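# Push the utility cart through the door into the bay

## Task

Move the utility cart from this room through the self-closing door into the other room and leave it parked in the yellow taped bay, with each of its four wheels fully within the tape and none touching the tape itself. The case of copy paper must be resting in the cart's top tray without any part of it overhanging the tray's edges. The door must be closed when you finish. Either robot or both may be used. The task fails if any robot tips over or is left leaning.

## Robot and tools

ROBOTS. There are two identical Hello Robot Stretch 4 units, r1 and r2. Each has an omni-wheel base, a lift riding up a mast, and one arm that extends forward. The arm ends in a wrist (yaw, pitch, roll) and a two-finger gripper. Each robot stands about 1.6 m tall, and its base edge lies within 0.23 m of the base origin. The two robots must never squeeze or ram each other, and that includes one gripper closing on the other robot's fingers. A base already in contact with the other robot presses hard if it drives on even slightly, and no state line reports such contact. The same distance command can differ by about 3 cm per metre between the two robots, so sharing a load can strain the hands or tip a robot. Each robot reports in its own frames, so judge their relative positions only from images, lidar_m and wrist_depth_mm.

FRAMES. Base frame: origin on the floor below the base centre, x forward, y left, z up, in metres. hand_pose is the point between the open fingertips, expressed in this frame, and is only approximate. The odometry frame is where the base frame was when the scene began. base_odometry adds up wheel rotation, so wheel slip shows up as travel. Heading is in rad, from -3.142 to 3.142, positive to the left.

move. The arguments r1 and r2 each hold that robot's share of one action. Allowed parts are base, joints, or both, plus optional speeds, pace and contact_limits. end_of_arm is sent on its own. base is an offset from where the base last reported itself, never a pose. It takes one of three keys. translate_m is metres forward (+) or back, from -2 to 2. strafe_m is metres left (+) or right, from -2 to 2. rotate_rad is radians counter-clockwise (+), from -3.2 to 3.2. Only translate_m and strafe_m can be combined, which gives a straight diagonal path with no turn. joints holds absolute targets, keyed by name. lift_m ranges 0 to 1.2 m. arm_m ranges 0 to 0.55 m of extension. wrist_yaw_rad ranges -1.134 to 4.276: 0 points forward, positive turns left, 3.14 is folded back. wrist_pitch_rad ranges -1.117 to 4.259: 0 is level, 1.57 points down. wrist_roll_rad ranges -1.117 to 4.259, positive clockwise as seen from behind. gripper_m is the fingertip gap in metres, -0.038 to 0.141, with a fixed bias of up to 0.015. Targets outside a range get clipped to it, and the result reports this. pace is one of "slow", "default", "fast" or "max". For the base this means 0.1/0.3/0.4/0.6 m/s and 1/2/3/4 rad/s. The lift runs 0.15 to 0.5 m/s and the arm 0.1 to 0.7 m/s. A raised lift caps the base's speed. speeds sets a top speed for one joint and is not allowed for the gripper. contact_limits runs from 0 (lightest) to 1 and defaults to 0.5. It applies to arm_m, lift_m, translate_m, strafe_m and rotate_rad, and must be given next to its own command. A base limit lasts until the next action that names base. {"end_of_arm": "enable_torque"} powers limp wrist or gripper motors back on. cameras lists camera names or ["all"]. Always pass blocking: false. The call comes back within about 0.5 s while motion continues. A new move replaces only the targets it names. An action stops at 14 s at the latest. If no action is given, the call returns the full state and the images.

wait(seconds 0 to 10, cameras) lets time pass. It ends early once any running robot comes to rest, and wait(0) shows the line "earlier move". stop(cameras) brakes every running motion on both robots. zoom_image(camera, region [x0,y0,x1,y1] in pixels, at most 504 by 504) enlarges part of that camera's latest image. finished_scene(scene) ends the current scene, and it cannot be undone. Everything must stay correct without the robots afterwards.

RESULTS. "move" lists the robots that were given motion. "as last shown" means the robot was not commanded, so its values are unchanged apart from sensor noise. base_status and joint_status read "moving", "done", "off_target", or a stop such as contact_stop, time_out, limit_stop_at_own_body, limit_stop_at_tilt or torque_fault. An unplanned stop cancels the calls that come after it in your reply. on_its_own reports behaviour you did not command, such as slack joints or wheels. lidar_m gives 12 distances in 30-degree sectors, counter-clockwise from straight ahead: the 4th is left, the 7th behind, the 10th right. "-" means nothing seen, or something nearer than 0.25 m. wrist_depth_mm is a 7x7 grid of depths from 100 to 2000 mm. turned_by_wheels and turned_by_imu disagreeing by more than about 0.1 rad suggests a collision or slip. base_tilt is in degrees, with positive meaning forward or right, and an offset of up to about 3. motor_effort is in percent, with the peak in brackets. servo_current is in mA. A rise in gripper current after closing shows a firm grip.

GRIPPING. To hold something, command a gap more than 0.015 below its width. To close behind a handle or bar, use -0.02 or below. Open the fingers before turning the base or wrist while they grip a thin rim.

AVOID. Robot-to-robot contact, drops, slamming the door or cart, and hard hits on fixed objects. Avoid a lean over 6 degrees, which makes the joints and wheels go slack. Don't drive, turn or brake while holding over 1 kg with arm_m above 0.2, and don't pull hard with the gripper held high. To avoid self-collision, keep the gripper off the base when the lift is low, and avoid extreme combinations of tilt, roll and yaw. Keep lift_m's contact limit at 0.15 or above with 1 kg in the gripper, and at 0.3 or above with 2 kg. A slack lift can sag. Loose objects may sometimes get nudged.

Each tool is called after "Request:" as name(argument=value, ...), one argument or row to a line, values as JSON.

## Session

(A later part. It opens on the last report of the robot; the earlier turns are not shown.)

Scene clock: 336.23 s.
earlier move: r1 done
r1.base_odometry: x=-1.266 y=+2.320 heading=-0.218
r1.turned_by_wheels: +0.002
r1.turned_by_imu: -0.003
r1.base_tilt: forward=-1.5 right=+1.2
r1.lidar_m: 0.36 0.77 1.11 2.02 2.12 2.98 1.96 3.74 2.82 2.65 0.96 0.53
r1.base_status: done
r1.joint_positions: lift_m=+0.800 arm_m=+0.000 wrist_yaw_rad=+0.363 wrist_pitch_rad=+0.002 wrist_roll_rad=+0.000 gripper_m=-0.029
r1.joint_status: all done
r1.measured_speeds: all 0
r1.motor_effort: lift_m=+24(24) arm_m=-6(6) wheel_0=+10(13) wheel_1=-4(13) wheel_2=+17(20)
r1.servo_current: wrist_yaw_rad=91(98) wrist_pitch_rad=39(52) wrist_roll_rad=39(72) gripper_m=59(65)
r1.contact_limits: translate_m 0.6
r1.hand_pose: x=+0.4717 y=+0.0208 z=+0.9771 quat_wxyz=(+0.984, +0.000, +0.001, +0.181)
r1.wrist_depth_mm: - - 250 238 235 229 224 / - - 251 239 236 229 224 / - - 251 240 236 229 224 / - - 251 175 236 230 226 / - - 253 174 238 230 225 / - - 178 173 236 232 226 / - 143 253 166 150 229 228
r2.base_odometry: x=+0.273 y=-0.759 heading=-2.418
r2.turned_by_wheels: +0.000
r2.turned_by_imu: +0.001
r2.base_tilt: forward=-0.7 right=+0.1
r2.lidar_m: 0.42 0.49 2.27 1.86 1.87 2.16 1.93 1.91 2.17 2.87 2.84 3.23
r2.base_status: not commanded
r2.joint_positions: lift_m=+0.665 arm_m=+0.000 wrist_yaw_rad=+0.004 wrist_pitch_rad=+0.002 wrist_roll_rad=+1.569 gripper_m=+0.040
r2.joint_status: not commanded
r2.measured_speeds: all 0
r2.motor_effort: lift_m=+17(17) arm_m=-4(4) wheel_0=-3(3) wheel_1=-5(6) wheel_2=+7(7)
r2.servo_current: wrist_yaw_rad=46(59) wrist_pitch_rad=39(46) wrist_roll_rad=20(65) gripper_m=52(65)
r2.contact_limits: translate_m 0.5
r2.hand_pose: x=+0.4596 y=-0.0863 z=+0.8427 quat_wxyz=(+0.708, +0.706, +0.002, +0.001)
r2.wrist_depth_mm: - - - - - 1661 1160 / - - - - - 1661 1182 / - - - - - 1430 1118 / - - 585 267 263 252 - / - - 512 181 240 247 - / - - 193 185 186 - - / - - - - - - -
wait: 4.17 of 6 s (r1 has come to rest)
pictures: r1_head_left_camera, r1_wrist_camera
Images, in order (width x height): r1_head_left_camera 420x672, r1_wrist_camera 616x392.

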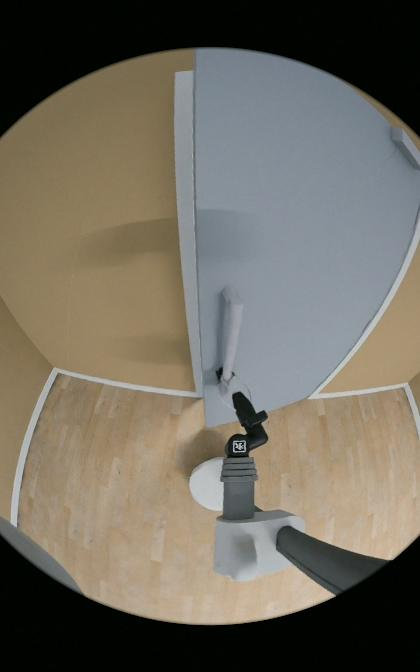

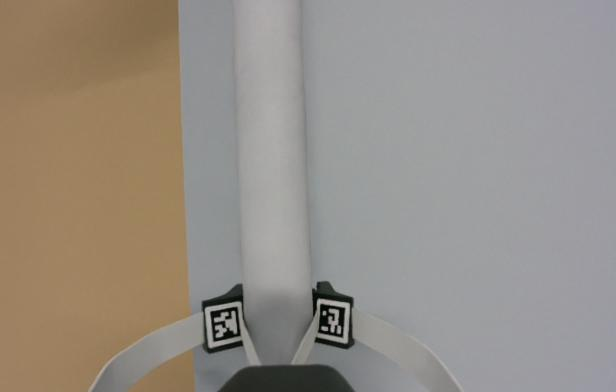

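Door opening. Continue.

Request:
move(
  blocking=false,
  r1={"base":{"translate_m":-0.24,"strafe_m":-0.25},"joints":{"wrist_yaw_rad":0.698},"speeds":{"wrist_yaw_rad":0.1},"pace":"slow","contact_limits":{"translate_m":0.6}},
)

Request:
wait(
  seconds=6,
  cameras=["r1_wrist_camera"],
)

Request:
move(
  blocking=false,
  r1={"base":{"translate_m":-0.125,"strafe_m":-0.32},"joints":{"wrist_yaw_rad":1.047},"speeds":{"wrist_yaw_rad":0.1},"pace":"slow","contact_limits":{"translate_m":0.6}},
)

Request:
wait(
  seconds=6,
  cameras=["r1_wrist_camera","r1_head_left_camera"],
)

Scene clock: 342.33 s.
move: r1 moving
r1.base_odometry: x=-1.277 y=+2.313 heading=-0.216
r1.turned_by_wheels: +0.002
r1.turned_by_imu: +0.003
r1.base_tilt: forward=-1.6 right=+1.2
r1.lidar_m: 0.40 0.79 1.10 2.03 2.12 3.04 1.94 3.69 2.80 2.67 0.97 0.55
r1.base_status: translate_m moving; strafe_m moving
r1.joint_positions: lift_m=+0.800 arm_m=+0.000 wrist_yaw_rad=+0.404 wrist_pitch_rad=+0.002 wrist_roll_rad=+0.000 gripper_m=-0.029
r1.joint_status: wrist_yaw_rad moving
r1.measured_speeds: translate_m=-0.035 strafe_m=-0.036 rotate_rad=-0.001 lift_m=+0.000 arm_m=+0.000 wrist_yaw_rad=+0.095 wrist_pitch_rad=+0.000 wrist_roll_rad=+0.000
r1.motor_effort: lift_m=+24(24) arm_m=-6(6) wheel_0=+13(15) wheel_1=-8(10) wheel_2=+22(22)
r1.servo_current: wrist_yaw_rad=59(98) wrist_pitch_rad=46(46) wrist_roll_rad=59(59) gripper_m=65(65)
r1.contact_limits: translate_m 0.6
r1.hand_pose: x=+0.4706 y=+0.0328 z=+0.9771 quat_wxyz=(+0.980, +0.000, +0.001, +0.200)
r1.wrist_depth_mm: - - 252 176 233 226 221 / - - 253 172 236 226 221 / - - 254 172 236 228 221 / - - 255 170 236 228 223 / - - 253 170 237 229 223 / - - 183 169 234 229 223 / - 139 255 166 156 228 225
r2: as last shown
r2.turned_by_imu: +0.000
r2.contact_limits: translate_m 0.5
pictures: none

Scene clock: 347.43 s.
earlier move: r1 done
r1.base_odometry: x=-1.554 y=+2.127 heading=-0.216
r1.turned_by_wheels: +0.000
r1.turned_by_imu: +0.177
r1.base_tilt: forward=-1.5 right=+1.2
r1.lidar_m: 0.38 0.40 1.71 2.28 2.56 1.82 1.88 2.92 2.46 2.04 1.07 0.57
r1.base_status: done
r1.joint_positions: lift_m=+0.800 arm_m=+0.000 wrist_yaw_rad=+0.713 wrist_pitch_rad=+0.002 wrist_roll_rad=+0.000 gripper_m=-0.029
r1.joint_status: all done
r1.measured_speeds: translate_m=+0.000 strafe_m=+0.000 rotate_rad=+0.001 lift_m=+0.000 arm_m=+0.000 wrist_yaw_rad=+0.000 wrist_pitch_rad=+0.000 wrist_roll_rad=+0.000
r1.motor_effort: lift_m=+24(24) arm_m=-6(6) wheel_0=+14(23) wheel_1=+0(10) wheel_2=+12(23)
r1.servo_current: wrist_yaw_rad=91(104) wrist_pitch_rad=46(52) wrist_roll_rad=52(65) gripper_m=52(72)
r1.contact_limits: translate_m 0.6
r1.hand_pose: x=+0.4464 y=+0.1226 z=+0.9771 quat_wxyz=(+0.937, +0.000, +0.001, +0.349)
r1.wrist_depth_mm: - - 168 169 221 205 191 / - - 169 235 223 204 191 / - - 267 177 224 206 193 / - - 268 173 224 206 194 / - - 271 173 225 207 195 / - - 180 172 220 207 195 / - 150 181 167 177 203 195
r2.base_odometry: x=+0.273 y=-0.759 heading=-2.418
r2.turned_by_wheels: +0.000
r2.turned_by_imu: +0.001
r2.base_tilt: forward=-0.7 right=+0.0
r2.lidar_m: 0.39 0.49 2.29 1.86 1.87 2.17 1.90 1.91 2.14 2.85 2.83 3.22
r2.base_status: not commanded
r2.joint_positions: lift_m=+0.665 arm_m=+0.000 wrist_yaw_rad=+0.004 wrist_pitch_rad=+0.002 wrist_roll_rad=+1.569 gripper_m=+0.040
r2.joint_status: not commanded
r2.measured_speeds: all 0
r2.motor_effort: lift_m=+17(17) arm_m=-3(4) wheel_0=-3(3) wheel_1=-5(6) wheel_2=+6(7)
r2.servo_current: wrist_yaw_rad=52(72) wrist_pitch_rad=39(46) wrist_roll_rad=39(59) gripper_m=65(65)
r2.contact_limits: translate_m 0.5
r2.hand_pose: x=+0.4596 y=-0.0863 z=+0.8427 quat_wxyz=(+0.708, +0.706, +0.002, +0.001)
r2.wrist_depth_mm: - - - - - 1661 1182 / - - - - - 1708 1182 / - - - - - 1397 1118 / - - 585 266 262 253 - / - - 512 182 240 247 - / - - 192 185 186 - - / - - - - - - -
wait: 5.10 of 6 s (r1 has come to rest)
Images, in order (width x height): r1_wrist_camera 616x392.

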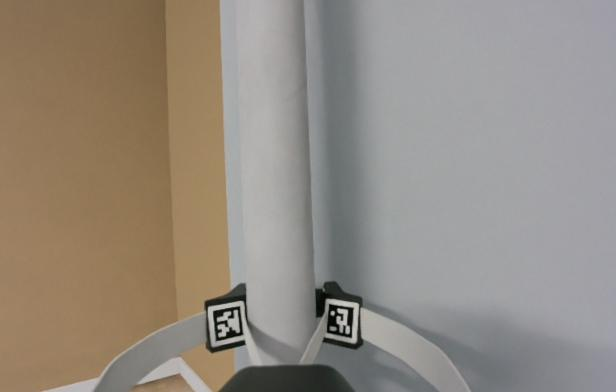

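Scene clock: 347.93 s.
move: r1 moving
r1.base_odometry: x=-1.561 y=+2.117 heading=-0.214
r1.turned_by_wheels: +0.002
r1.turned_by_imu: +0.002
r1.base_tilt: forward=-1.6 right=+1.3
r1.lidar_m: 0.41 0.35 1.69 2.29 2.61 1.80 1.87 2.90 2.45 2.01 1.07 0.57
r1.base_status: translate_m moving; strafe_m moving
r1.joint_positions: lift_m=+0.800 arm_m=+0.000 wrist_yaw_rad=+0.751 wrist_pitch_rad=+0.002 wrist_roll_rad=+0.000 gripper_m=-0.029
r1.joint_status: wrist_yaw_rad moving
r1.measured_speeds: translate_m=-0.018 strafe_m=-0.046 rotate_rad=+0.003 lift_m=+0.000 arm_m=+0.000 wrist_yaw_rad=+0.104 wrist_pitch_rad=+0.000 wrist_roll_rad=+0.000
r1.motor_effort: lift_m=+24(24) arm_m=-6(6) wheel_0=+20(20) wheel_1=-7(10) wheel_2=+16(16)
r1.servo_current: wrist_yaw_rad=65(104) wrist_pitch_rad=33(46) wrist_roll_rad=46(52) gripper_m=59(65)
r1.contact_limits: translate_m 0.6
r1.hand_pose: x=+0.4416 y=+0.1328 z=+0.9771 quat_wxyz=(+0.930, +0.000, +0.001, +0.367)
r1.wrist_depth_mm: - - 270 177 221 204 189 / - - 268 174 223 203 190 / - - 270 173 224 204 191 / - - - 171 225 204 193 / - - - 171 224 205 193 / - - 184 170 220 206 193 / - 148 183 166 221 201 194
r2: as last shown
r2.turned_by_imu: +0.000
r2.contact_limits: translate_m 0.5
pictures: none

Scene clock: 353.50 s.
earlier move: r1 done
r1.base_odometry: x=-1.744 y=+1.841 heading=-0.215
r1.turned_by_wheels: -0.001
r1.turned_by_imu: +0.643
r1.base_tilt: forward=-1.5 right=+1.2
r1.lidar_m: 0.35 0.37 2.51 3.04 2.06 4.12 2.50 2.23 1.23 0.74 0.43 0.34
r1.base_status: done
r1.joint_positions: lift_m=+0.800 arm_m=+0.000 wrist_yaw_rad=+1.048 wrist_pitch_rad=+0.002 wrist_roll_rad=+0.000 gripper_m=-0.029
r1.joint_status: all done
r1.measured_speeds: translate_m=+0.000 strafe_m=+0.000 rotate_rad=-0.001 lift_m=+0.000 arm_m=+0.000 wrist_yaw_rad=+0.000 wrist_pitch_rad=+0.000 wrist_roll_rad=+0.000
r1.motor_effort: lift_m=+24(24) arm_m=-6(6) wheel_0=+4(24) wheel_1=-7(14) wheel_2=+12(26)
r1.servo_current: wrist_yaw_rad=39(104) wrist_pitch_rad=46(52) wrist_roll_rad=39(78) gripper_m=59(65)
r1.contact_limits: translate_m 0.6
r1.hand_pose: x=+0.3907 y=+0.2063 z=+0.9772 quat_wxyz=(+0.866, -0.001, +0.001, +0.501)
r1.wrist_depth_mm: - - - 165 221 153 - / - - - 165 221 154 130 / - - - 167 213 156 132 / - - - 167 215 158 133 / - - - 167 230 158 134 / - - - 168 183 160 135 / - - 179 166 196 140 -
r2.base_odometry: x=+0.273 y=-0.759 heading=-2.418
r2.turned_by_wheels: +0.000
r2.turned_by_imu: +0.001
r2.base_tilt: forward=-0.7 right=+0.0
r2.lidar_m: 0.43 0.49 2.30 1.88 1.86 2.18 1.91 1.89 2.19 2.83 2.84 3.23
r2.base_status: not commanded
r2.joint_positions: lift_m=+0.665 arm_m=+0.000 wrist_yaw_rad=+0.004 wrist_pitch_rad=+0.002 wrist_roll_rad=+1.569 gripper_m=+0.040
r2.joint_status: not commanded
r2.measured_speeds: all 0
r2.motor_effort: lift_m=+17(17) arm_m=-3(4) wheel_0=-3(3) wheel_1=-5(6) wheel_2=+7(7)
r2.servo_current: wrist_yaw_rad=52(65) wrist_pitch_rad=46(52) wrist_roll_rad=52(65) gripper_m=46(65)
r2.contact_limits: translate_m 0.5
r2.hand_pose: x=+0.4596 y=-0.0863 z=+0.8427 quat_wxyz=(+0.708, +0.706, +0.002, +0.001)
r2.wrist_depth_mm: - - - - - 1661 1182 / - - - - - 1708 1182 / - - - - - 1397 1138 / - - 591 267 260 252 - / - - 517 181 240 247 - / - - 193 185 186 - - / - - - - - - -
wait: 5.57 of 6 s (r1 has come to rest)
pictures: r1_head_left_camera, r1_wrist_camera
Images, in order (width x height): r1_head_left_camera 420x672, r1_wrist_camera 616x392.

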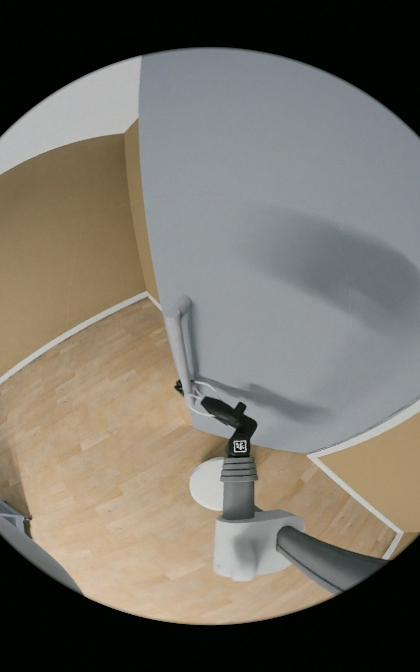

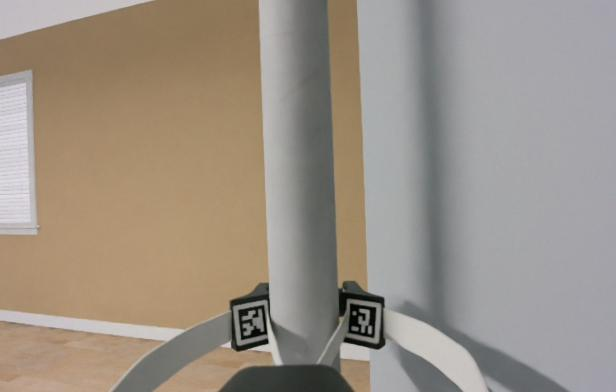

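Request:
wait(
  seconds=0,
  cameras=["r2_head_camera","r1_head_right_camera"],
)

Scene clock: 358.00 s.
r1.base_odometry: x=-1.744 y=+1.841 heading=-0.215
r1.turned_by_wheels: +0.000
r1.turned_by_imu: +0.000
r1.base_tilt: forward=-1.5 right=+1.3
r1.lidar_m: 0.35 0.38 2.49 3.06 2.08 4.11 2.49 2.24 1.23 0.76 0.43 0.35
r1.base_status: done
r1.joint_positions: lift_m=+0.800 arm_m=+0.000 wrist_yaw_rad=+1.048 wrist_pitch_rad=+0.002 wrist_roll_rad=+0.000 gripper_m=-0.029
r1.joint_status: all done
r1.measured_speeds: all 0
r1.motor_effort: lift_m=+24(24) arm_m=-6(6) wheel_0=+3(24) wheel_1=-7(14) wheel_2=+12(26)
r1.servo_current: wrist_yaw_rad=52(104) wrist_pitch_rad=46(52) wrist_roll_rad=59(78) gripper_m=59(65)
r1.contact_limits: translate_m 0.6
r1.hand_pose: x=+0.3907 y=+0.2063 z=+0.9772 quat_wxyz=(+0.866, -0.001, +0.001, +0.501)
r1.wrist_depth_mm: - - - 165 221 153 - / - - - 165 221 153 130 / - - - 167 213 156 131 / - - - 167 216 157 133 / - - - 168 230 158 133 / - - - 168 183 160 134 / - - 178 166 196 140 -
r2.base_odometry: x=+0.273 y=-0.759 heading=-2.418
r2.turned_by_wheels: +0.000
r2.turned_by_imu: +0.000
r2.base_tilt: forward=-0.6 right=+0.1
r2.lidar_m: 0.42 0.47 2.28 1.85 1.87 2.16 1.92 1.93 2.20 2.84 2.85 3.25
r2.base_status: not commanded
r2.joint_positions: lift_m=+0.665 arm_m=+0.000 wrist_yaw_rad=+0.004 wrist_pitch_rad=+0.002 wrist_roll_rad=+1.569 gripper_m=+0.040
r2.joint_status: not commanded
r2.measured_speeds: all 0
r2.motor_effort: lift_m=+17(17) arm_m=-3(4) wheel_0=-3(3) wheel_1=-5(6) wheel_2=+7(7)
r2.servo_current: wrist_yaw_rad=46(65) wrist_pitch_rad=33(52) wrist_roll_rad=46(65) gripper_m=52(65)
r2.contact_limits: translate_m 0.5
r2.hand_pose: x=+0.4596 y=-0.0863 z=+0.8427 quat_wxyz=(+0.708, +0.706, +0.002, +0.001)
r2.wrist_depth_mm: - - - - - 1661 1160 / - - - - - 1708 1205 / - - - - - 1430 1118 / - - 591 266 262 254 - / - - 512 181 240 246 - / - - 193 185 186 - - / - - - - - - -
pictures: r1_head_right_camera, r2_head_camera
Images, in order (width x height): r1_head_right_camera 420x672, r2_head_camera 420x560.

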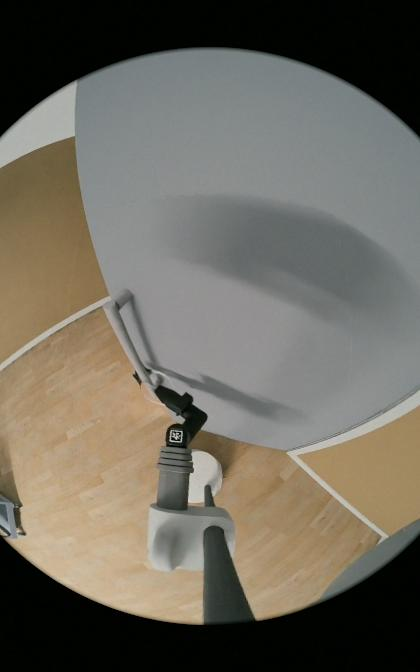

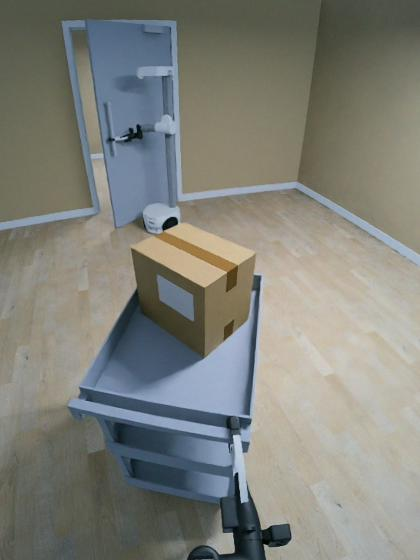

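Request:
move(
  blocking=false,
  r1={"base":{"translate_m":-0.315,"strafe_m":-0.061},"pace":"slow","contact_limits":{"translate_m":0.6}},
)

Request:
wait(
  seconds=6,
  cameras=["r1_wrist_camera","r1_head_right_camera","r2_head_camera"],
)

Scene clock: 370.33 s.
move: r1 moving
r1.base_odometry: x=-1.756 y=+1.842 heading=-0.215
r1.turned_by_wheels: +0.001
r1.turned_by_imu: +0.001
r1.base_tilt: forward=-1.5 right=+1.2
r1.lidar_m: 0.34 0.38 2.51 3.05 2.07 4.09 2.50 2.22 1.24 0.75 0.40 0.35
r1.base_status: translate_m moving; strafe_m moving
r1.joint_positions: lift_m=+0.800 arm_m=+0.000 wrist_yaw_rad=+1.048 wrist_pitch_rad=+0.002 wrist_roll_rad=+0.000 gripper_m=-0.029
r1.joint_status: not commanded
r1.measured_speeds: translate_m=-0.049 strafe_m=-0.009 rotate_rad=-0.001 lift_m=+0.000 arm_m=+0.000 wrist_yaw_rad=+0.000 wrist_pitch_rad=+0.000 wrist_roll_rad=+0.000
r1.motor_effort: lift_m=+24(24) arm_m=-6(6) wheel_0=+2(3) wheel_1=-13(13) wheel_2=+19(19)
r1.servo_current: wrist_yaw_rad=46(59) wrist_pitch_rad=46(52) wrist_roll_rad=59(65) gripper_m=65(65)
r1.contact_limits: translate_m 0.6
r1.hand_pose: x=+0.3907 y=+0.2063 z=+0.9772 quat_wxyz=(+0.866, -0.001, +0.001, +0.501)
r1.wrist_depth_mm: - - - 166 220 153 - / - - - 166 220 153 130 / - - - 167 213 155 130 / - - - 167 215 156 132 / - - - 167 230 158 133 / - - - 168 183 166 133 / - - 177 166 196 139 -
r2: as last shown
r2.contact_limits: translate_m 0.5
pictures: none

Scene clock: 374.60 s.
earlier move: r1 done
r1.base_odometry: x=-2.064 y=+1.849 heading=-0.214
r1.turned_by_wheels: +0.001
r1.turned_by_imu: +0.229
r1.base_tilt: forward=-1.5 right=+1.2
r1.lidar_m: 0.35 0.35 2.83 2.03 2.09 2.79 2.09 2.02 1.05 0.78 0.44 0.34
r1.base_status: done
r1.joint_positions: lift_m=+0.800 arm_m=+0.000 wrist_yaw_rad=+1.049 wrist_pitch_rad=+0.002 wrist_roll_rad=+0.000 gripper_m=-0.029
r1.joint_status: not commanded
r1.measured_speeds: all 0
r1.motor_effort: lift_m=+23(24) arm_m=-7(7) wheel_0=+8(10) wheel_1=-5(18) wheel_2=+13(27)
r1.servo_current: wrist_yaw_rad=59(72) wrist_pitch_rad=46(52) wrist_roll_rad=39(72) gripper_m=65(65)
r1.contact_limits: translate_m 0.6
r1.hand_pose: x=+0.3907 y=+0.2064 z=+0.9773 quat_wxyz=(+0.866, -0.001, +0.001, +0.501)
r1.wrist_depth_mm: - - - 167 227 158 - / - - - 167 227 158 134 / - - - 168 217 159 135 / - - - 168 218 167 135 / - - - 169 232 160 136 / - - 208 169 183 167 - / - - 177 167 206 135 -
r2.base_odometry: x=+0.273 y=-0.759 heading=-2.418
r2.turned_by_wheels: +0.000
r2.turned_by_imu: +0.001
r2.base_tilt: forward=-0.8 right=+0.1
r2.lidar_m: 0.41 0.49 2.27 1.90 1.86 2.17 1.94 1.92 2.19 2.87 2.84 3.26
r2.base_status: not commanded
r2.joint_positions: lift_m=+0.665 arm_m=+0.000 wrist_yaw_rad=+0.004 wrist_pitch_rad=+0.002 wrist_roll_rad=+1.569 gripper_m=+0.040
r2.joint_status: not commanded
r2.measured_speeds: all 0
r2.motor_effort: lift_m=+17(17) arm_m=-3(4) wheel_0=-2(3) wheel_1=-5(6) wheel_2=+7(7)
r2.servo_current: wrist_yaw_rad=39(65) wrist_pitch_rad=52(52) wrist_roll_rad=52(65) gripper_m=52(65)
r2.contact_limits: translate_m 0.5
r2.hand_pose: x=+0.4596 y=-0.0863 z=+0.8427 quat_wxyz=(+0.708, +0.706, +0.002, +0.001)
r2.wrist_depth_mm: - - - - - 1708 1160 / - - - - - 1661 1182 / - - - - - 1397 1138 / - - 585 266 260 253 - / - - 517 181 240 246 - / - - 193 185 186 - - / - - - - - - -
wait: 4.27 of 6 s (r1 has come to rest)
pictures: r1_head_right_camera, r1_wrist_camera, r2_head_camera
Images, in order (width x height): r1_head_right_camera 420x672, r1_wrist_camera 616x392, r2_head_camera 420x560.

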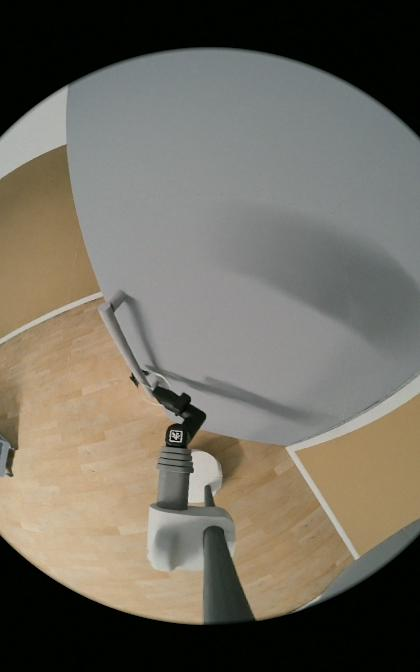

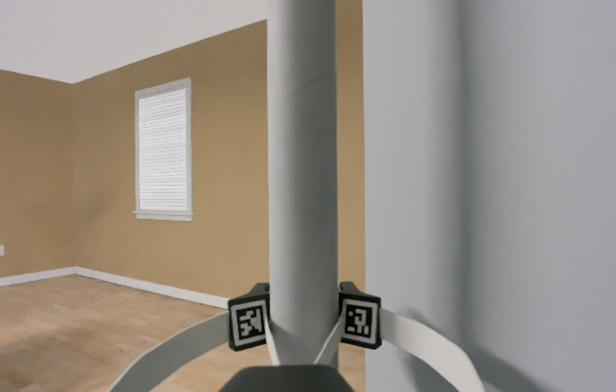

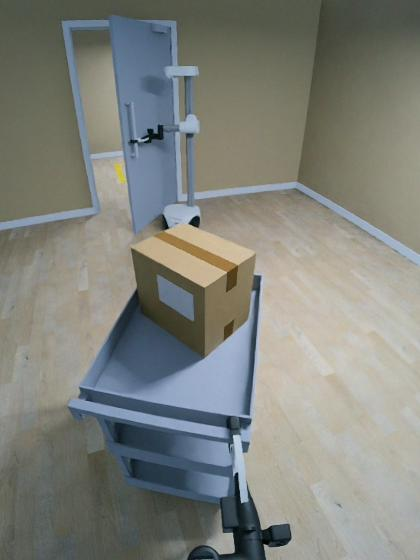

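Request:
move(
  blocking=false,
  r1={"base":{"translate_m":-0.25,"strafe_m":-0.12},"pace":"slow","contact_limits":{"translate_m":0.6}},
)

Request:
wait(
  seconds=6,
  cameras=["r2_head_camera"],
)

Request:
move(
  blocking=false,
  r1={"base":{"translate_m":-0.25,"strafe_m":-0.12},"pace":"slow","contact_limits":{"translate_m":0.6}},
)

Request:
wait(
  seconds=6,
  cameras=["r1_wrist_camera","r1_head_right_camera","r2_head_camera"],
)

Scene clock: 382.03 s.
move: r1 moving
r1.base_odometry: x=-2.077 y=+1.846 heading=-0.213
r1.turned_by_wheels: +0.001
r1.turned_by_imu: +0.020
r1.base_tilt: forward=-1.6 right=+1.2
r1.lidar_m: 0.35 0.37 2.88 2.04 2.11 2.76 2.08 2.00 1.05 0.77 0.44 0.35
r1.base_status: translate_m moving; strafe_m moving
r1.joint_positions: lift_m=+0.800 arm_m=+0.000 wrist_yaw_rad=+1.049 wrist_pitch_rad=+0.002 wrist_roll_rad=+0.000 gripper_m=-0.029
r1.joint_status: not commanded
r1.measured_speeds: translate_m=-0.055 strafe_m=-0.022 rotate_rad=-0.010 lift_m=+0.000 arm_m=+0.000 wrist_yaw_rad=+0.000 wrist_pitch_rad=+0.000 wrist_roll_rad=+0.000
r1.motor_effort: lift_m=+23(23) arm_m=-7(7) wheel_0=+3(8) wheel_1=-12(13) wheel_2=+18(21)
r1.servo_current: wrist_yaw_rad=59(59) wrist_pitch_rad=46(46) wrist_roll_rad=39(52) gripper_m=59(65)
r1.contact_limits: translate_m 0.6
r1.hand_pose: x=+0.3907 y=+0.2064 z=+0.9773 quat_wxyz=(+0.866, -0.001, +0.001, +0.501)
r1.wrist_depth_mm: - - - 167 229 158 - / - - - 168 229 159 134 / - - - 168 230 160 135 / - - - 169 220 168 135 / - - - 169 234 161 136 / - - - 170 183 168 - / - - 178 167 196 141 -
r2: as last shown
r2.turned_by_imu: +0.000
r2.contact_limits: translate_m 0.5
pictures: none

Scene clock: 386.07 s.
earlier move: r1 done
r1.base_odometry: x=-2.333 y=+1.785 heading=-0.213
r1.turned_by_wheels: +0.000
r1.turned_by_imu: +0.389
r1.base_tilt: forward=-1.6 right=+1.2
r1.lidar_m: 0.30 0.38 2.15 2.15 3.00 2.04 1.88 1.09 0.71 0.50 0.32 0.28
r1.base_status: done
r1.joint_positions: lift_m=+0.800 arm_m=+0.000 wrist_yaw_rad=+1.049 wrist_pitch_rad=+0.002 wrist_roll_rad=+0.000 gripper_m=-0.029
r1.joint_status: not commanded
r1.measured_speeds: all 0
r1.motor_effort: lift_m=+23(23) arm_m=-7(8) wheel_0=+5(11) wheel_1=-8(17) wheel_2=+12(26)
r1.servo_current: wrist_yaw_rad=59(72) wrist_pitch_rad=33(52) wrist_roll_rad=26(72) gripper_m=59(65)
r1.contact_limits: translate_m 0.6
r1.hand_pose: x=+0.3907 y=+0.2064 z=+0.9773 quat_wxyz=(+0.866, -0.001, +0.001, +0.501)
r1.wrist_depth_mm: - - - 168 232 148 - / - - - 169 234 149 - / - - - 170 236 160 - / - - - 170 236 150 - / - - - 170 238 151 - / - - - 170 182 161 - / - - 178 168 200 138 -
r2.base_odometry: x=+0.273 y=-0.759 heading=-2.418
r2.turned_by_wheels: +0.000
r2.turned_by_imu: +0.001
r2.base_tilt: forward=-0.6 right=+0.1
r2.lidar_m: 0.44 0.48 2.30 1.87 1.87 2.16 1.90 1.91 2.18 2.82 2.84 3.23
r2.base_status: not commanded
r2.joint_positions: lift_m=+0.665 arm_m=+0.000 wrist_yaw_rad=+0.004 wrist_pitch_rad=+0.002 wrist_roll_rad=+1.569 gripper_m=+0.040
r2.joint_status: not commanded
r2.measured_speeds: all 0
r2.motor_effort: lift_m=+17(17) arm_m=-4(4) wheel_0=-2(3) wheel_1=-5(6) wheel_2=+7(7)
r2.servo_current: wrist_yaw_rad=52(65) wrist_pitch_rad=39(52) wrist_roll_rad=59(59) gripper_m=59(65)
r2.contact_limits: translate_m 0.5
r2.hand_pose: x=+0.4596 y=-0.0863 z=+0.8427 quat_wxyz=(+0.708, +0.706, +0.002, +0.001)
r2.wrist_depth_mm: - - - - - 1661 1182 / - - - - - 1708 1205 / - - - - - 1397 1138 / - - 591 266 262 253 - / - - 517 182 240 247 - / - - 193 185 186 - - / - - - - - - -
wait: 4.03 of 6 s (r1 has come to rest)
Images, in order (width x height): r2_head_camera 420x560.

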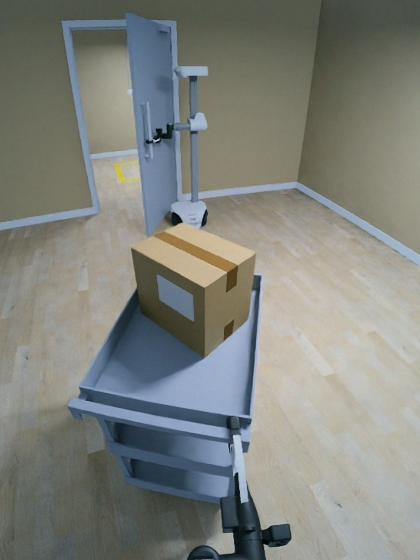

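Scene clock: 386.57 s.
move: r1 moving
r1.base_odometry: x=-2.347 y=+1.782 heading=-0.213
r1.turned_by_wheels: +0.000
r1.turned_by_imu: +0.023
r1.base_tilt: forward=-1.5 right=+1.2
r1.lidar_m: 0.32 0.36 2.14 2.15 2.89 2.02 1.88 1.06 0.72 0.49 0.33 0.29
r1.base_status: translate_m moving; strafe_m moving
r1.joint_positions: lift_m=+0.800 arm_m=+0.000 wrist_yaw_rad=+1.049 wrist_pitch_rad=+0.002 wrist_roll_rad=+0.000 gripper_m=-0.029
r1.joint_status: not commanded
r1.measured_speeds: translate_m=-0.048 strafe_m=-0.022 rotate_rad=-0.004 lift_m=+0.000 arm_m=+0.000 wrist_yaw_rad=+0.000 wrist_pitch_rad=+0.000 wrist_roll_rad=+0.000
r1.motor_effort: lift_m=+23(23) arm_m=-7(7) wheel_0=+3(5) wheel_1=-13(15) wheel_2=+16(20)
r1.servo_current: wrist_yaw_rad=39(65) wrist_pitch_rad=39(46) wrist_roll_rad=46(59) gripper_m=59(65)
r1.contact_limits: translate_m 0.6
r1.hand_pose: x=+0.3907 y=+0.2064 z=+0.9773 quat_wxyz=(+0.866, -0.001, +0.001, +0.501)
r1.wrist_depth_mm: - - - 170 236 149 - / - - - 170 237 150 - / - - - 170 220 161 - / - - - 170 221 151 - / - - - 171 243 151 - / - - - 170 182 161 - / - - 178 168 202 134 -
r2: as last shown
r2.turned_by_imu: +0.000
r2.contact_limits: translate_m 0.5
pictures: none

Scene clock: 390.73 s.
earlier move: r1 done
r1.base_odometry: x=-2.602 y=+1.720 heading=-0.213
r1.turned_by_wheels: +0.000
r1.turned_by_imu: +0.353
r1.base_tilt: forward=-1.5 right=+1.2
r1.lidar_m: 0.26 0.37 2.21 3.59 2.13 1.86 1.21 0.71 0.57 0.28 0.25 0.25
r1.base_status: done
r1.joint_positions: lift_m=+0.800 arm_m=+0.000 wrist_yaw_rad=+1.043 wrist_pitch_rad=+0.002 wrist_roll_rad=+0.000 gripper_m=-0.029
r1.joint_status: not commanded
r1.measured_speeds: all 0
r1.motor_effort: lift_m=+22(23) arm_m=-9(9) wheel_0=-1(10) wheel_1=-9(23) wheel_2=+10(28)
r1.servo_current: wrist_yaw_rad=39(72) wrist_pitch_rad=46(52) wrist_roll_rad=46(65) gripper_m=59(65)
r1.contact_limits: translate_m 0.6
r1.hand_pose: x=+0.3921 y=+0.2051 z=+0.9773 quat_wxyz=(+0.867, +0.000, +0.001, +0.498)
r1.wrist_depth_mm: - - - 170 - 143 - / - - - 170 - 144 - / - - - 171 - 163 - / - - - 171 - 163 - / - - - 171 - 146 - / - - - 172 179 163 - / - - 167 168 - 138 -
r2.base_odometry: x=+0.273 y=-0.759 heading=-2.418
r2.turned_by_wheels: +0.000
r2.turned_by_imu: +0.001
r2.base_tilt: forward=-0.7 right=+0.1
r2.lidar_m: 0.41 0.48 2.30 1.87 1.86 2.15 1.91 1.92 2.17 2.84 2.83 3.24
r2.base_status: not commanded
r2.joint_positions: lift_m=+0.665 arm_m=+0.000 wrist_yaw_rad=+0.004 wrist_pitch_rad=+0.002 wrist_roll_rad=+1.569 gripper_m=+0.040
r2.joint_status: not commanded
r2.measured_speeds: all 0
r2.motor_effort: lift_m=+17(17) arm_m=-3(4) wheel_0=-2(3) wheel_1=-5(6) wheel_2=+7(7)
r2.servo_current: wrist_yaw_rad=39(65) wrist_pitch_rad=39(52) wrist_roll_rad=39(59) gripper_m=59(72)
r2.contact_limits: translate_m 0.5
r2.hand_pose: x=+0.4596 y=-0.0863 z=+0.8427 quat_wxyz=(+0.708, +0.706, +0.002, +0.001)
r2.wrist_depth_mm: - - - - - 1708 1160 / - - - - - 1756 1160 / - - - - - 1397 1138 / - - 585 267 263 252 - / - - 512 182 241 247 - / - - 193 185 186 - - / - - - - - - -
wait: 4.17 of 6 s (r1 has come to rest)
pictures: r1_head_right_camera, r1_wrist_camera, r2_head_camera
Images, in order (width x height): r1_head_right_camera 420x672, r1_wrist_camera 616x392, r2_head_camera 420x560.

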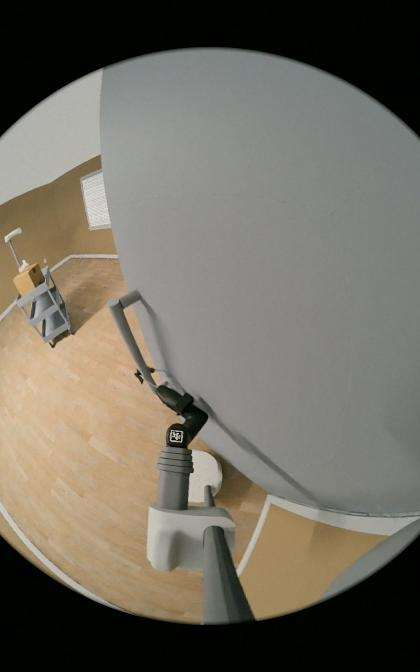

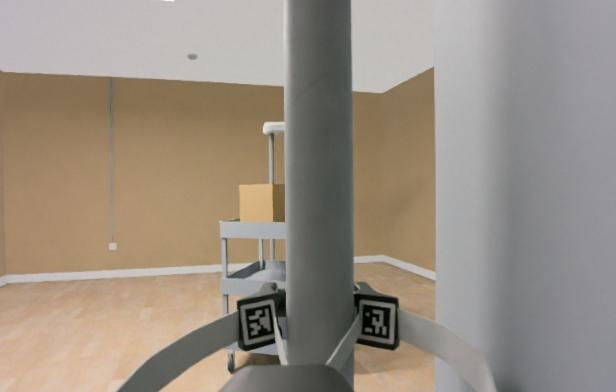

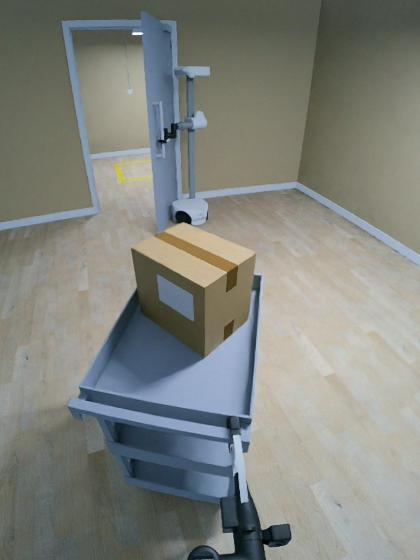

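Request:
move(
  blocking=false,
  r1={"base":{"translate_m":-0.22,"strafe_m":0.03},"pace":"slow","contact_limits":{"translate_m":0.6}},
)

Request:
wait(
  seconds=6,
  cameras=["r1_head_right_camera","r2_head_camera","r2_wrist_camera"],
)

Scene clock: 396.43 s.
move: r1 moving
r1.base_odometry: x=-2.614 y=+1.724 heading=-0.212
r1.turned_by_wheels: +0.001
r1.turned_by_imu: +0.002
r1.base_tilt: forward=-1.5 right=+1.2
r1.lidar_m: 0.26 0.37 2.23 3.61 2.12 1.85 1.20 0.70 0.57 0.28 0.25 0.25
r1.base_status: translate_m moving; strafe_m moving
r1.joint_positions: lift_m=+0.800 arm_m=+0.000 wrist_yaw_rad=+1.043 wrist_pitch_rad=+0.002 wrist_roll_rad=+0.000 gripper_m=-0.029
r1.joint_status: not commanded
r1.measured_speeds: translate_m=-0.050 strafe_m=+0.003 rotate_rad=+0.003 lift_m=+0.000 arm_m=+0.000 wrist_yaw_rad=+0.000 wrist_pitch_rad=+0.000 wrist_roll_rad=+0.000
r1.motor_effort: lift_m=+22(23) arm_m=-9(9) wheel_0=-4(6) wheel_1=-9(16) wheel_2=+23(23)
r1.servo_current: wrist_yaw_rad=46(65) wrist_pitch_rad=33(46) wrist_roll_rad=59(59) gripper_m=59(59)
r1.contact_limits: translate_m 0.6
r1.hand_pose: x=+0.3921 y=+0.2051 z=+0.9773 quat_wxyz=(+0.867, +0.000, +0.001, +0.498)
r1.wrist_depth_mm: - - - 170 - 139 - / - - - 171 - 140 - / - - - 171 - 141 - / - - - 172 - 159 - / - - - 172 - 142 - / - - - 173 180 142 - / - - 177 169 247 137 -
r2: as last shown
r2.turned_by_imu: +0.000
r2.contact_limits: translate_m 0.5
pictures: none

Scene clock: 399.67 s.
earlier move: r1 done
r1.base_odometry: x=-2.811 y=+1.796 heading=-0.212
r1.turned_by_wheels: +0.000
r1.turned_by_imu: +0.083
r1.base_tilt: forward=-1.5 right=+1.2
r1.lidar_m: 0.26 0.40 2.28 2.92 1.88 1.69 1.07 0.69 0.61 0.37 0.27 0.25
r1.base_status: done
r1.joint_positions: lift_m=+0.800 arm_m=+0.000 wrist_yaw_rad=+1.044 wrist_pitch_rad=+0.002 wrist_roll_rad=+0.000 gripper_m=-0.029
r1.joint_status: not commanded
r1.measured_speeds: all 0
r1.motor_effort: lift_m=+22(23) arm_m=-9(9) wheel_0=+6(10) wheel_1=-7(23) wheel_2=+13(26)
r1.servo_current: wrist_yaw_rad=46(78) wrist_pitch_rad=39(52) wrist_roll_rad=52(72) gripper_m=52(65)
r1.contact_limits: translate_m 0.6
r1.hand_pose: x=+0.3919 y=+0.2054 z=+0.9773 quat_wxyz=(+0.867, +0.000, +0.001, +0.499)
r1.wrist_depth_mm: - - - 175 - 152 - / - - - 178 - 142 - / - - - 177 - 156 - / - - - 177 - 156 - / - - - 177 - 144 - / - - 189 177 181 144 - / - - 181 176 211 132 -
r2.base_odometry: x=+0.273 y=-0.759 heading=-2.418
r2.turned_by_wheels: +0.000
r2.turned_by_imu: +0.000
r2.base_tilt: forward=-0.7 right=+0.1
r2.lidar_m: 0.41 0.49 2.24 1.87 1.84 2.17 1.92 1.92 2.19 2.85 2.84 3.21
r2.base_status: not commanded
r2.joint_positions: lift_m=+0.665 arm_m=+0.000 wrist_yaw_rad=+0.004 wrist_pitch_rad=+0.002 wrist_roll_rad=+1.569 gripper_m=+0.040
r2.joint_status: not commanded
r2.measured_speeds: all 0
r2.motor_effort: lift_m=+17(17) arm_m=-3(4) wheel_0=-3(3) wheel_1=-5(6) wheel_2=+7(7)
r2.servo_current: wrist_yaw_rad=59(59) wrist_pitch_rad=46(46) wrist_roll_rad=46(59) gripper_m=59(65)
r2.contact_limits: translate_m 0.5
r2.hand_pose: x=+0.4596 y=-0.0863 z=+0.8427 quat_wxyz=(+0.708, +0.706, +0.002, +0.001)
r2.wrist_depth_mm: - - - - - 1708 1182 / - - - - - 1708 1160 / - - - - - 1366 1118 / - - 585 267 262 252 - / - - 517 181 240 247 - / - - 193 185 186 - - / - - - - - - -
wait: 3.23 of 6 s (r1 has come to rest)
Images, in order (width x height): r1_head_right_camera 420x672, r2_head_camera 420x560, r2_wrist_camera 616x392.

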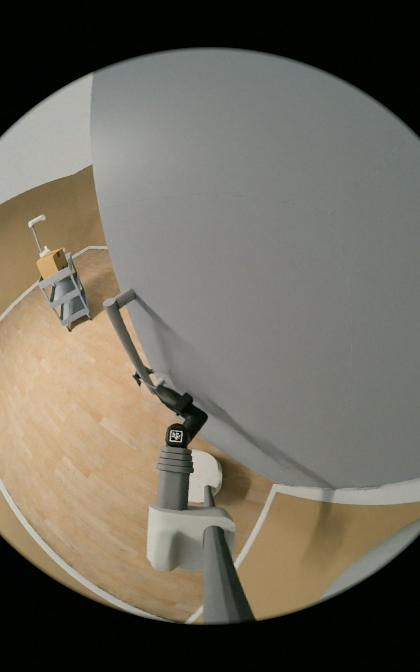

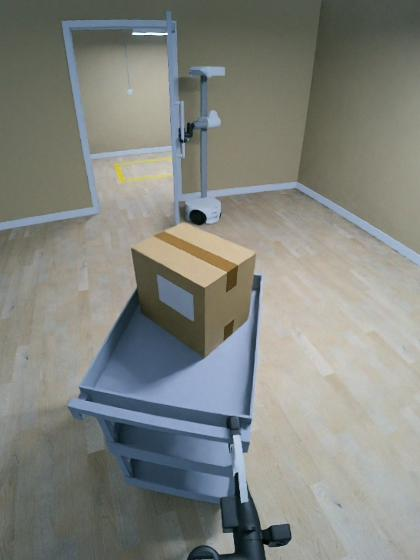

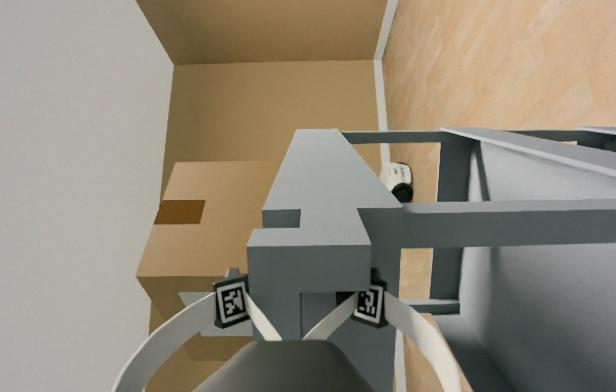

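Request:
move(
  blocking=false,
  r2={"joints":{"gripper_m":0.14}},
)

Request:
wait(
  seconds=1.5,
)

Request:
move(
  blocking=false,
  r2={"base":{"translate_m":-0.15}},
)

Request:
wait(
  seconds=3,
)

Request:
move(
  blocking=false,
  r2={"base":{"rotate_rad":-0.2}},
)

Request:
wait(
  seconds=3,
)

Request:
move(
  blocking=false,
  r2={"base":{"strafe_m":0.27}},
)

Request:
wait(
  seconds=3,
  cameras=["r2_head_camera","r2_wrist_camera"],
)

Scene clock: 422.87 s.
move: r2 moving
r1: as last shown
r1.turned_by_imu: +0.000
r1.motor_effort: lift_m=+22(22) arm_m=-9(9) wheel_0=+6(6) wheel_1=-7(7) wheel_2=+13(13)
r1.contact_limits: translate_m 0.6
r2.base_odometry: x=+0.273 y=-0.759 heading=-2.418
r2.turned_by_wheels: +0.000
r2.turned_by_imu: +0.000
r2.base_tilt: forward=-0.7 right=+0.1
r2.lidar_m: 0.43 0.49 2.30 1.88 1.83 2.15 1.91 1.90 2.20 2.86 2.85 3.20
r2.base_status: not commanded
r2.joint_positions: lift_m=+0.665 arm_m=+0.000 wrist_yaw_rad=+0.004 wrist_pitch_rad=+0.002 wrist_roll_rad=+1.569 gripper_m=+0.060
r2.joint_status: gripper_m moving
r2.measured_speeds: all 0
r2.motor_effort: lift_m=+17(17) arm_m=-4(4) wheel_0=-3(3) wheel_1=-5(6) wheel_2=+7(7)
r2.servo_current: wrist_yaw_rad=39(59) wrist_pitch_rad=46(46) wrist_roll_rad=33(65) gripper_m=104(104)
r2.contact_limits: translate_m 0.5
r2.hand_pose: x=+0.4596 y=-0.0863 z=+0.8427 quat_wxyz=(+0.708, +0.706, +0.002, +0.001)
r2.wrist_depth_mm: - - - - - 1618 1138 / - - - - - 1661 1160 / - - - - - 1464 1098 / - - 585 272 271 258 - / - - 512 181 241 248 - / - - 190 186 188 - - / - - 661 - - - -
pictures: none

Scene clock: 424.33 s.
earlier move: r2 done
r1.base_odometry: x=-2.811 y=+1.796 heading=-0.212
r1.turned_by_wheels: +0.000
r1.turned_by_imu: +0.000
r1.base_tilt: forward=-1.5 right=+1.2
r1.lidar_m: 0.28 0.38 2.26 2.93 1.87 1.69 1.09 0.67 0.60 0.36 0.26 0.26
r1.base_status: not commanded
r1.joint_positions: lift_m=+0.800 arm_m=+0.000 wrist_yaw_rad=+1.044 wrist_pitch_rad=+0.002 wrist_roll_rad=+0.000 gripper_m=-0.029
r1.joint_status: not commanded
r1.measured_speeds: all 0
r1.motor_effort: lift_m=+22(22) arm_m=-9(9) wheel_0=+5(6) wheel_1=-7(7) wheel_2=+13(13)
r1.servo_current: wrist_yaw_rad=65(72) wrist_pitch_rad=39(46) wrist_roll_rad=59(65) gripper_m=59(65)
r1.contact_limits: translate_m 0.6
r1.hand_pose: x=+0.3919 y=+0.2054 z=+0.9773 quat_wxyz=(+0.867, +0.000, +0.001, +0.499)
r1.wrist_depth_mm: - - - 175 - 152 - / - - - 177 - 142 - / - - - 177 - 156 - / - - - 177 - 156 - / - - - 177 - 144 - / - - 190 177 181 144 - / - - 182 175 211 132 -
r2.base_odometry: x=+0.273 y=-0.759 heading=-2.419
r2.turned_by_wheels: +0.000
r2.turned_by_imu: +0.000
r2.base_tilt: forward=-0.6 right=+0.0
r2.lidar_m: 0.41 0.51 2.28 1.87 1.85 2.19 1.93 1.91 2.17 2.85 2.84 3.24
r2.base_status: not commanded
r2.joint_positions: lift_m=+0.665 arm_m=+0.000 wrist_yaw_rad=+0.003 wrist_pitch_rad=+0.002 wrist_roll_rad=+1.569 gripper_m=+0.140
r2.joint_status: all done
r2.measured_speeds: all 0
r2.motor_effort: lift_m=+17(17) arm_m=-3(4) wheel_0=-3(3) wheel_1=-5(6) wheel_2=+5(7)
r2.servo_current: wrist_yaw_rad=46(59) wrist_pitch_rad=39(46) wrist_roll_rad=46(65) gripper_m=46(137)
r2.contact_limits: translate_m 0.5
r2.hand_pose: x=+0.4596 y=-0.0866 z=+0.8427 quat_wxyz=(+0.708, +0.706, +0.002, +0.000)
r2.wrist_depth_mm: - - - - - 1618 1138 / - - - - - 1661 1160 / - - - - - 1537 1098 / - - 603 293 866 249 - / - - 525 183 246 248 249 / - - 198 183 211 185 - / - - 654 - - - -
wait: 1.47 of 1.5 s (r2 has come to rest)
pictures: none

Scene clock: 424.83 s.
move: r2 moving
r1: as last shown
r1.contact_limits: translate_m 0.6
r2.base_odometry: x=+0.297 y=-0.738 heading=-2.419
r2.turned_by_wheels: +0.000
r2.turned_by_imu: +0.000
r2.base_tilt: forward=-0.7 right=+0.1
r2.lidar_m: 0.45 0.50 2.27 1.87 1.86 2.16 1.90 1.87 2.14 2.86 2.86 3.24
r2.base_status: translate_m moving
r2.joint_positions: lift_m=+0.665 arm_m=+0.000 wrist_yaw_rad=+0.003 wrist_pitch_rad=+0.002 wrist_roll_rad=+1.569 gripper_m=+0.140
r2.joint_status: not commanded
r2.measured_speeds: translate_m=-0.122 strafe_m=+0.001 rotate_rad=+0.002 lift_m=+0.000 arm_m=+0.000 wrist_yaw_rad=+0.000 wrist_pitch_rad=+0.000 wrist_roll_rad=+0.000
r2.motor_effort: lift_m=+17(17) arm_m=-3(4) wheel_0=-6(11) wheel_1=-9(9) wheel_2=+12(12)
r2.servo_current: wrist_yaw_rad=46(52) wrist_pitch_rad=46(46) wrist_roll_rad=52(52) gripper_m=46(52)
r2.hand_pose: x=+0.4596 y=-0.0866 z=+0.8427 quat_wxyz=(+0.708, +0.706, +0.002, +0.000)
r2.wrist_depth_mm: - - - - - 1661 1138 / - - - - - 1708 1160 / - - - - - 1576 1118 / - - 627 312 854 293 - / - - 549 210 273 274 - / - - 530 213 212 185 - / - - 707 - - - -
pictures: none

Scene clock: 426.17 s.
earlier move: r2 done
r1.base_odometry: x=-2.811 y=+1.796 heading=-0.212
r1.turned_by_wheels: +0.000
r1.turned_by_imu: +0.000
r1.base_tilt: forward=-1.5 right=+1.2
r1.lidar_m: 0.28 0.38 2.26 2.93 1.88 1.69 1.08 0.70 0.60 0.36 0.28 0.25
r1.base_status: not commanded
r1.joint_positions: lift_m=+0.800 arm_m=+0.000 wrist_yaw_rad=+1.044 wrist_pitch_rad=+0.002 wrist_roll_rad=+0.000 gripper_m=-0.029
r1.joint_status: not commanded
r1.measured_speeds: all 0
r1.motor_effort: lift_m=+22(22) arm_m=-9(9) wheel_0=+6(6) wheel_1=-7(7) wheel_2=+13(13)
r1.servo_current: wrist_yaw_rad=39(72) wrist_pitch_rad=46(52) wrist_roll_rad=33(59) gripper_m=59(65)
r1.contact_limits: translate_m 0.6
r1.hand_pose: x=+0.3919 y=+0.2054 z=+0.9773 quat_wxyz=(+0.867, +0.000, +0.001, +0.499)
r1.wrist_depth_mm: - - - 174 - 153 - / - - - 177 - 142 - / - - - 177 - 155 - / - - - 177 - 156 - / - - - 176 - 144 - / - - 189 177 181 144 - / - - 181 176 212 132 -
r2.base_odometry: x=+0.386 y=-0.660 heading=-2.419
r2.turned_by_wheels: +0.000
r2.turned_by_imu: +0.000
r2.base_tilt: forward=-0.6 right=+0.1
r2.lidar_m: 0.56 0.65 2.23 1.84 1.82 2.10 1.79 1.78 2.02 2.88 2.87 3.30
r2.base_status: done
r2.joint_positions: lift_m=+0.665 arm_m=+0.000 wrist_yaw_rad=+0.003 wrist_pitch_rad=+0.002 wrist_roll_rad=+1.569 gripper_m=+0.140
r2.joint_status: not commanded
r2.measured_speeds: all 0
r2.motor_effort: lift_m=+17(17) arm_m=-3(4) wheel_0=-3(11) wheel_1=-3(9) wheel_2=+5(13)
r2.servo_current: wrist_yaw_rad=46(65) wrist_pitch_rad=33(52) wrist_roll_rad=59(59) gripper_m=52(59)
r2.hand_pose: x=+0.4596 y=-0.0866 z=+0.8427 quat_wxyz=(+0.708, +0.706, +0.002, +0.000)
r2.wrist_depth_mm: - - - - - 1708 1138 / - - - - - 1708 1160 / - - - - - 1537 1182 / - - 741 477 397 397 394 / - - 668 394 404 - 402 / - - 691 345 212 185 415 / - - - - - - 433
wait: 1.33 of 3 s (r2 has come to rest)
pictures: none

Scene clock: 426.67 s.
move: r2 moving
r1: as last shown
r1.contact_limits: translate_m 0.6
r2.base_odometry: x=+0.386 y=-0.660 heading=-2.601
r2.turned_by_wheels: -0.182
r2.turned_by_imu: -0.177
r2.base_tilt: forward=-0.7 right=+0.1
r2.lidar_m: 0.56 0.58 2.55 1.89 1.81 1.98 1.84 1.75 1.87 2.64 2.89 3.05
r2.base_status: rotate_rad moving
r2.joint_positions: lift_m=+0.665 arm_m=+0.000 wrist_yaw_rad=+0.003 wrist_pitch_rad=+0.002 wrist_roll_rad=+1.569 gripper_m=+0.140
r2.joint_status: not commanded
r2.measured_speeds: translate_m=-0.001 strafe_m=+0.000 rotate_rad=-0.295 lift_m=+0.000 arm_m=+0.000 wrist_yaw_rad=+0.000 wrist_pitch_rad=+0.000 wrist_roll_rad=+0.000
r2.motor_effort: lift_m=+17(17) arm_m=-4(4) wheel_0=+5(10) wheel_1=+3(10) wheel_2=+5(11)
r2.servo_current: wrist_yaw_rad=59(59) wrist_pitch_rad=33(46) wrist_roll_rad=39(59) gripper_m=46(59)
r2.hand_pose: x=+0.4595 y=-0.0867 z=+0.8427 quat_wxyz=(+0.708, +0.706, +0.002, +0.000)
r2.wrist_depth_mm: - - - - - 1661 1138 / - - - - - 1661 1160 / - - - - - 1708 1182 / - - - - - 1708 1205 / - - - 768 - 627 946 / - - 654 399 407 204 407 / - - 627 - - - -
pictures: none

Scene clock: 427.10 s.
earlier move: r2 done
r1.base_odometry: x=-2.811 y=+1.796 heading=-0.212
r1.turned_by_wheels: +0.000
r1.turned_by_imu: +0.000
r1.base_tilt: forward=-1.6 right=+1.2
r1.lidar_m: 0.28 0.37 2.29 2.91 1.88 1.70 1.07 0.67 0.61 0.34 0.28 0.26
r1.base_status: not commanded
r1.joint_positions: lift_m=+0.800 arm_m=+0.000 wrist_yaw_rad=+1.044 wrist_pitch_rad=+0.002 wrist_roll_rad=+0.000 gripper_m=-0.029
r1.joint_status: not commanded
r1.measured_speeds: all 0
r1.motor_effort: lift_m=+22(22) arm_m=-9(9) wheel_0=+6(6) wheel_1=-7(7) wheel_2=+13(13)
r1.servo_current: wrist_yaw_rad=39(59) wrist_pitch_rad=52(52) wrist_roll_rad=52(59) gripper_m=59(65)
r1.contact_limits: translate_m 0.6
r1.hand_pose: x=+0.3919 y=+0.2054 z=+0.9773 quat_wxyz=(+0.867, +0.000, +0.001, +0.499)
r1.wrist_depth_mm: - - - 174 - 153 - / - - - 177 - 142 - / - - - 177 - 155 - / - - - 177 - 156 - / - - - 176 - 144 - / - - 190 177 181 143 - / - - 181 175 211 132 -
r2.base_odometry: x=+0.386 y=-0.660 heading=-2.618
r2.turned_by_wheels: -0.017
r2.turned_by_imu: -0.017
r2.base_tilt: forward=-0.7 right=+0.1
r2.lidar_m: 0.57 0.58 2.59 1.88 1.82 1.97 1.85 1.76 1.86 2.57 2.89 3.02
r2.base_status: done
r2.joint_positions: lift_m=+0.665 arm_m=+0.000 wrist_yaw_rad=+0.003 wrist_pitch_rad=+0.002 wrist_roll_rad=+1.569 gripper_m=+0.140
r2.joint_status: not commanded
r2.measured_speeds: all 0
r2.motor_effort: lift_m=+17(17) arm_m=-4(4) wheel_0=+3(10) wheel_1=+2(10) wheel_2=+3(11)
r2.servo_current: wrist_yaw_rad=39(59) wrist_pitch_rad=39(46) wrist_roll_rad=52(59) gripper_m=52(59)
r2.hand_pose: x=+0.4595 y=-0.0867 z=+0.8427 quat_wxyz=(+0.708, +0.706, +0.002, +0.000)
r2.wrist_depth_mm: - - - - - 1661 1138 / - - - - - 1661 1138 / - - - - - 1618 1160 / - - - - - 1708 1160 / - - - - - 1366 1008 / - - 683 442 407 204 404 / - - 661 - - - -
wait: 0.43 of 3 s (r2 has come to rest)
pictures: none

Scene clock: 427.60 s.
move: r2 moving
r1: as last shown
r1.contact_limits: translate_m 0.6
r2.base_odometry: x=+0.404 y=-0.691 heading=-2.618
r2.turned_by_wheels: +0.000
r2.turned_by_imu: +0.000
r2.base_tilt: forward=-0.7 right=+0.1
r2.lidar_m: 0.55 0.60 2.53 1.89 1.80 1.94 1.85 1.78 1.85 2.64 2.94 3.06
r2.base_status: strafe_m moving
r2.joint_positions: lift_m=+0.665 arm_m=+0.000 wrist_yaw_rad=+0.003 wrist_pitch_rad=+0.002 wrist_roll_rad=+1.569 gripper_m=+0.140
r2.joint_status: not commanded
r2.measured_speeds: translate_m=-0.001 strafe_m=+0.140 rotate_rad=+0.003 lift_m=+0.000 arm_m=+0.000 wrist_yaw_rad=+0.000 wrist_pitch_rad=+0.000 wrist_roll_rad=+0.000
r2.motor_effort: lift_m=+17(17) arm_m=-4(4) wheel_0=-9(12) wheel_1=+10(11) wheel_2=+0(2)
r2.servo_current: wrist_yaw_rad=46(59) wrist_pitch_rad=39(46) wrist_roll_rad=59(59) gripper_m=46(59)
r2.hand_pose: x=+0.4595 y=-0.0867 z=+0.8427 quat_wxyz=(+0.708, +0.706, +0.002, +0.000)
r2.wrist_depth_mm: - - - - - 1708 1160 / - - - - - 1708 1160 / - - - - - 1661 1160 / - - - - - 1756 1182 / - - - 615 - 676 820 / - - 647 351 211 204 407 / - - 640 - - - -
pictures: none

Scene clock: 429.33 s.
earlier move: r2 done
r1.base_odometry: x=-2.811 y=+1.796 heading=-0.212
r1.turned_by_wheels: +0.000
r1.turned_by_imu: +0.000
r1.base_tilt: forward=-1.5 right=+1.2
r1.lidar_m: 0.28 0.37 2.30 2.91 1.88 1.70 1.08 0.70 0.61 0.31 0.27 0.26
r1.base_status: not commanded
r1.joint_positions: lift_m=+0.800 arm_m=+0.000 wrist_yaw_rad=+1.044 wrist_pitch_rad=+0.002 wrist_roll_rad=+0.000 gripper_m=-0.029
r1.joint_status: not commanded
r1.measured_speeds: all 0
r1.motor_effort: lift_m=+22(22) arm_m=-9(9) wheel_0=+5(6) wheel_1=-7(7) wheel_2=+13(13)
r1.servo_current: wrist_yaw_rad=39(72) wrist_pitch_rad=46(52) wrist_roll_rad=52(65) gripper_m=46(65)
r1.contact_limits: translate_m 0.6
r1.hand_pose: x=+0.3919 y=+0.2054 z=+0.9773 quat_wxyz=(+0.867, +0.000, +0.001, +0.499)
r1.wrist_depth_mm: - - - 175 - 153 - / - - - 177 - 142 - / - - - 177 - 155 - / - - - 178 - 156 - / - - - 177 - 144 - / - - 190 177 181 144 - / - - 182 176 211 132 -
r2.base_odometry: x=+0.521 y=-0.894 heading=-2.618
r2.turned_by_wheels: +0.000
r2.turned_by_imu: +0.000
r2.base_tilt: forward=-0.7 right=+0.0
r2.lidar_m: 0.56 0.61 2.31 1.69 1.58 1.67 1.98 1.89 2.00 2.78 3.11 0.60
r2.base_status: done
r2.joint_positions: lift_m=+0.665 arm_m=+0.000 wrist_yaw_rad=+0.003 wrist_pitch_rad=+0.002 wrist_roll_rad=+1.569 gripper_m=+0.140
r2.joint_status: not commanded
r2.measured_speeds: all 0
r2.motor_effort: lift_m=+17(17) arm_m=-3(4) wheel_0=-2(12) wheel_1=+0(12) wheel_2=+0(2)
r2.servo_current: wrist_yaw_rad=46(59) wrist_pitch_rad=39(46) wrist_roll_rad=52(59) gripper_m=52(59)
r2.hand_pose: x=+0.4595 y=-0.0867 z=+0.8427 quat_wxyz=(+0.708, +0.706, +0.002, +0.000)
r2.wrist_depth_mm: - - - - - 1618 1160 / - - - 338 - 1366 402 / - - - 397 - 891 397 / - - 640 399 - - 402 / - - 683 404 - - 404 / - - 732 349 407 185 410 / - - - - - - -
wait: 1.73 of 3 s (r2 has come to rest)
Images, in order (width x height): r2_head_camera 420x560, r2_wrist_camera 616x392.

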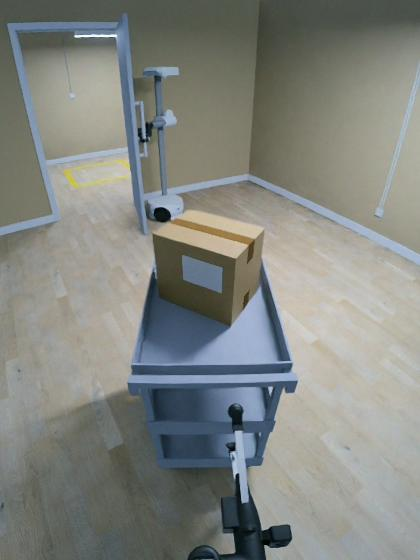

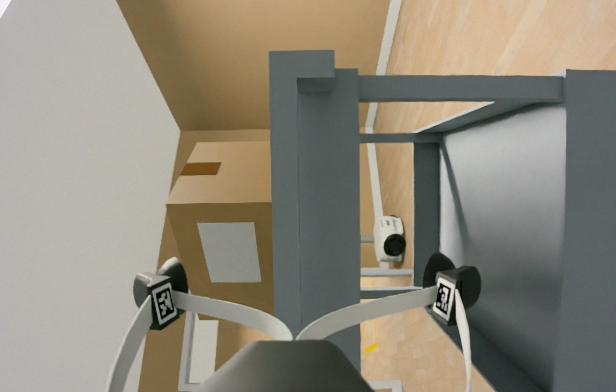

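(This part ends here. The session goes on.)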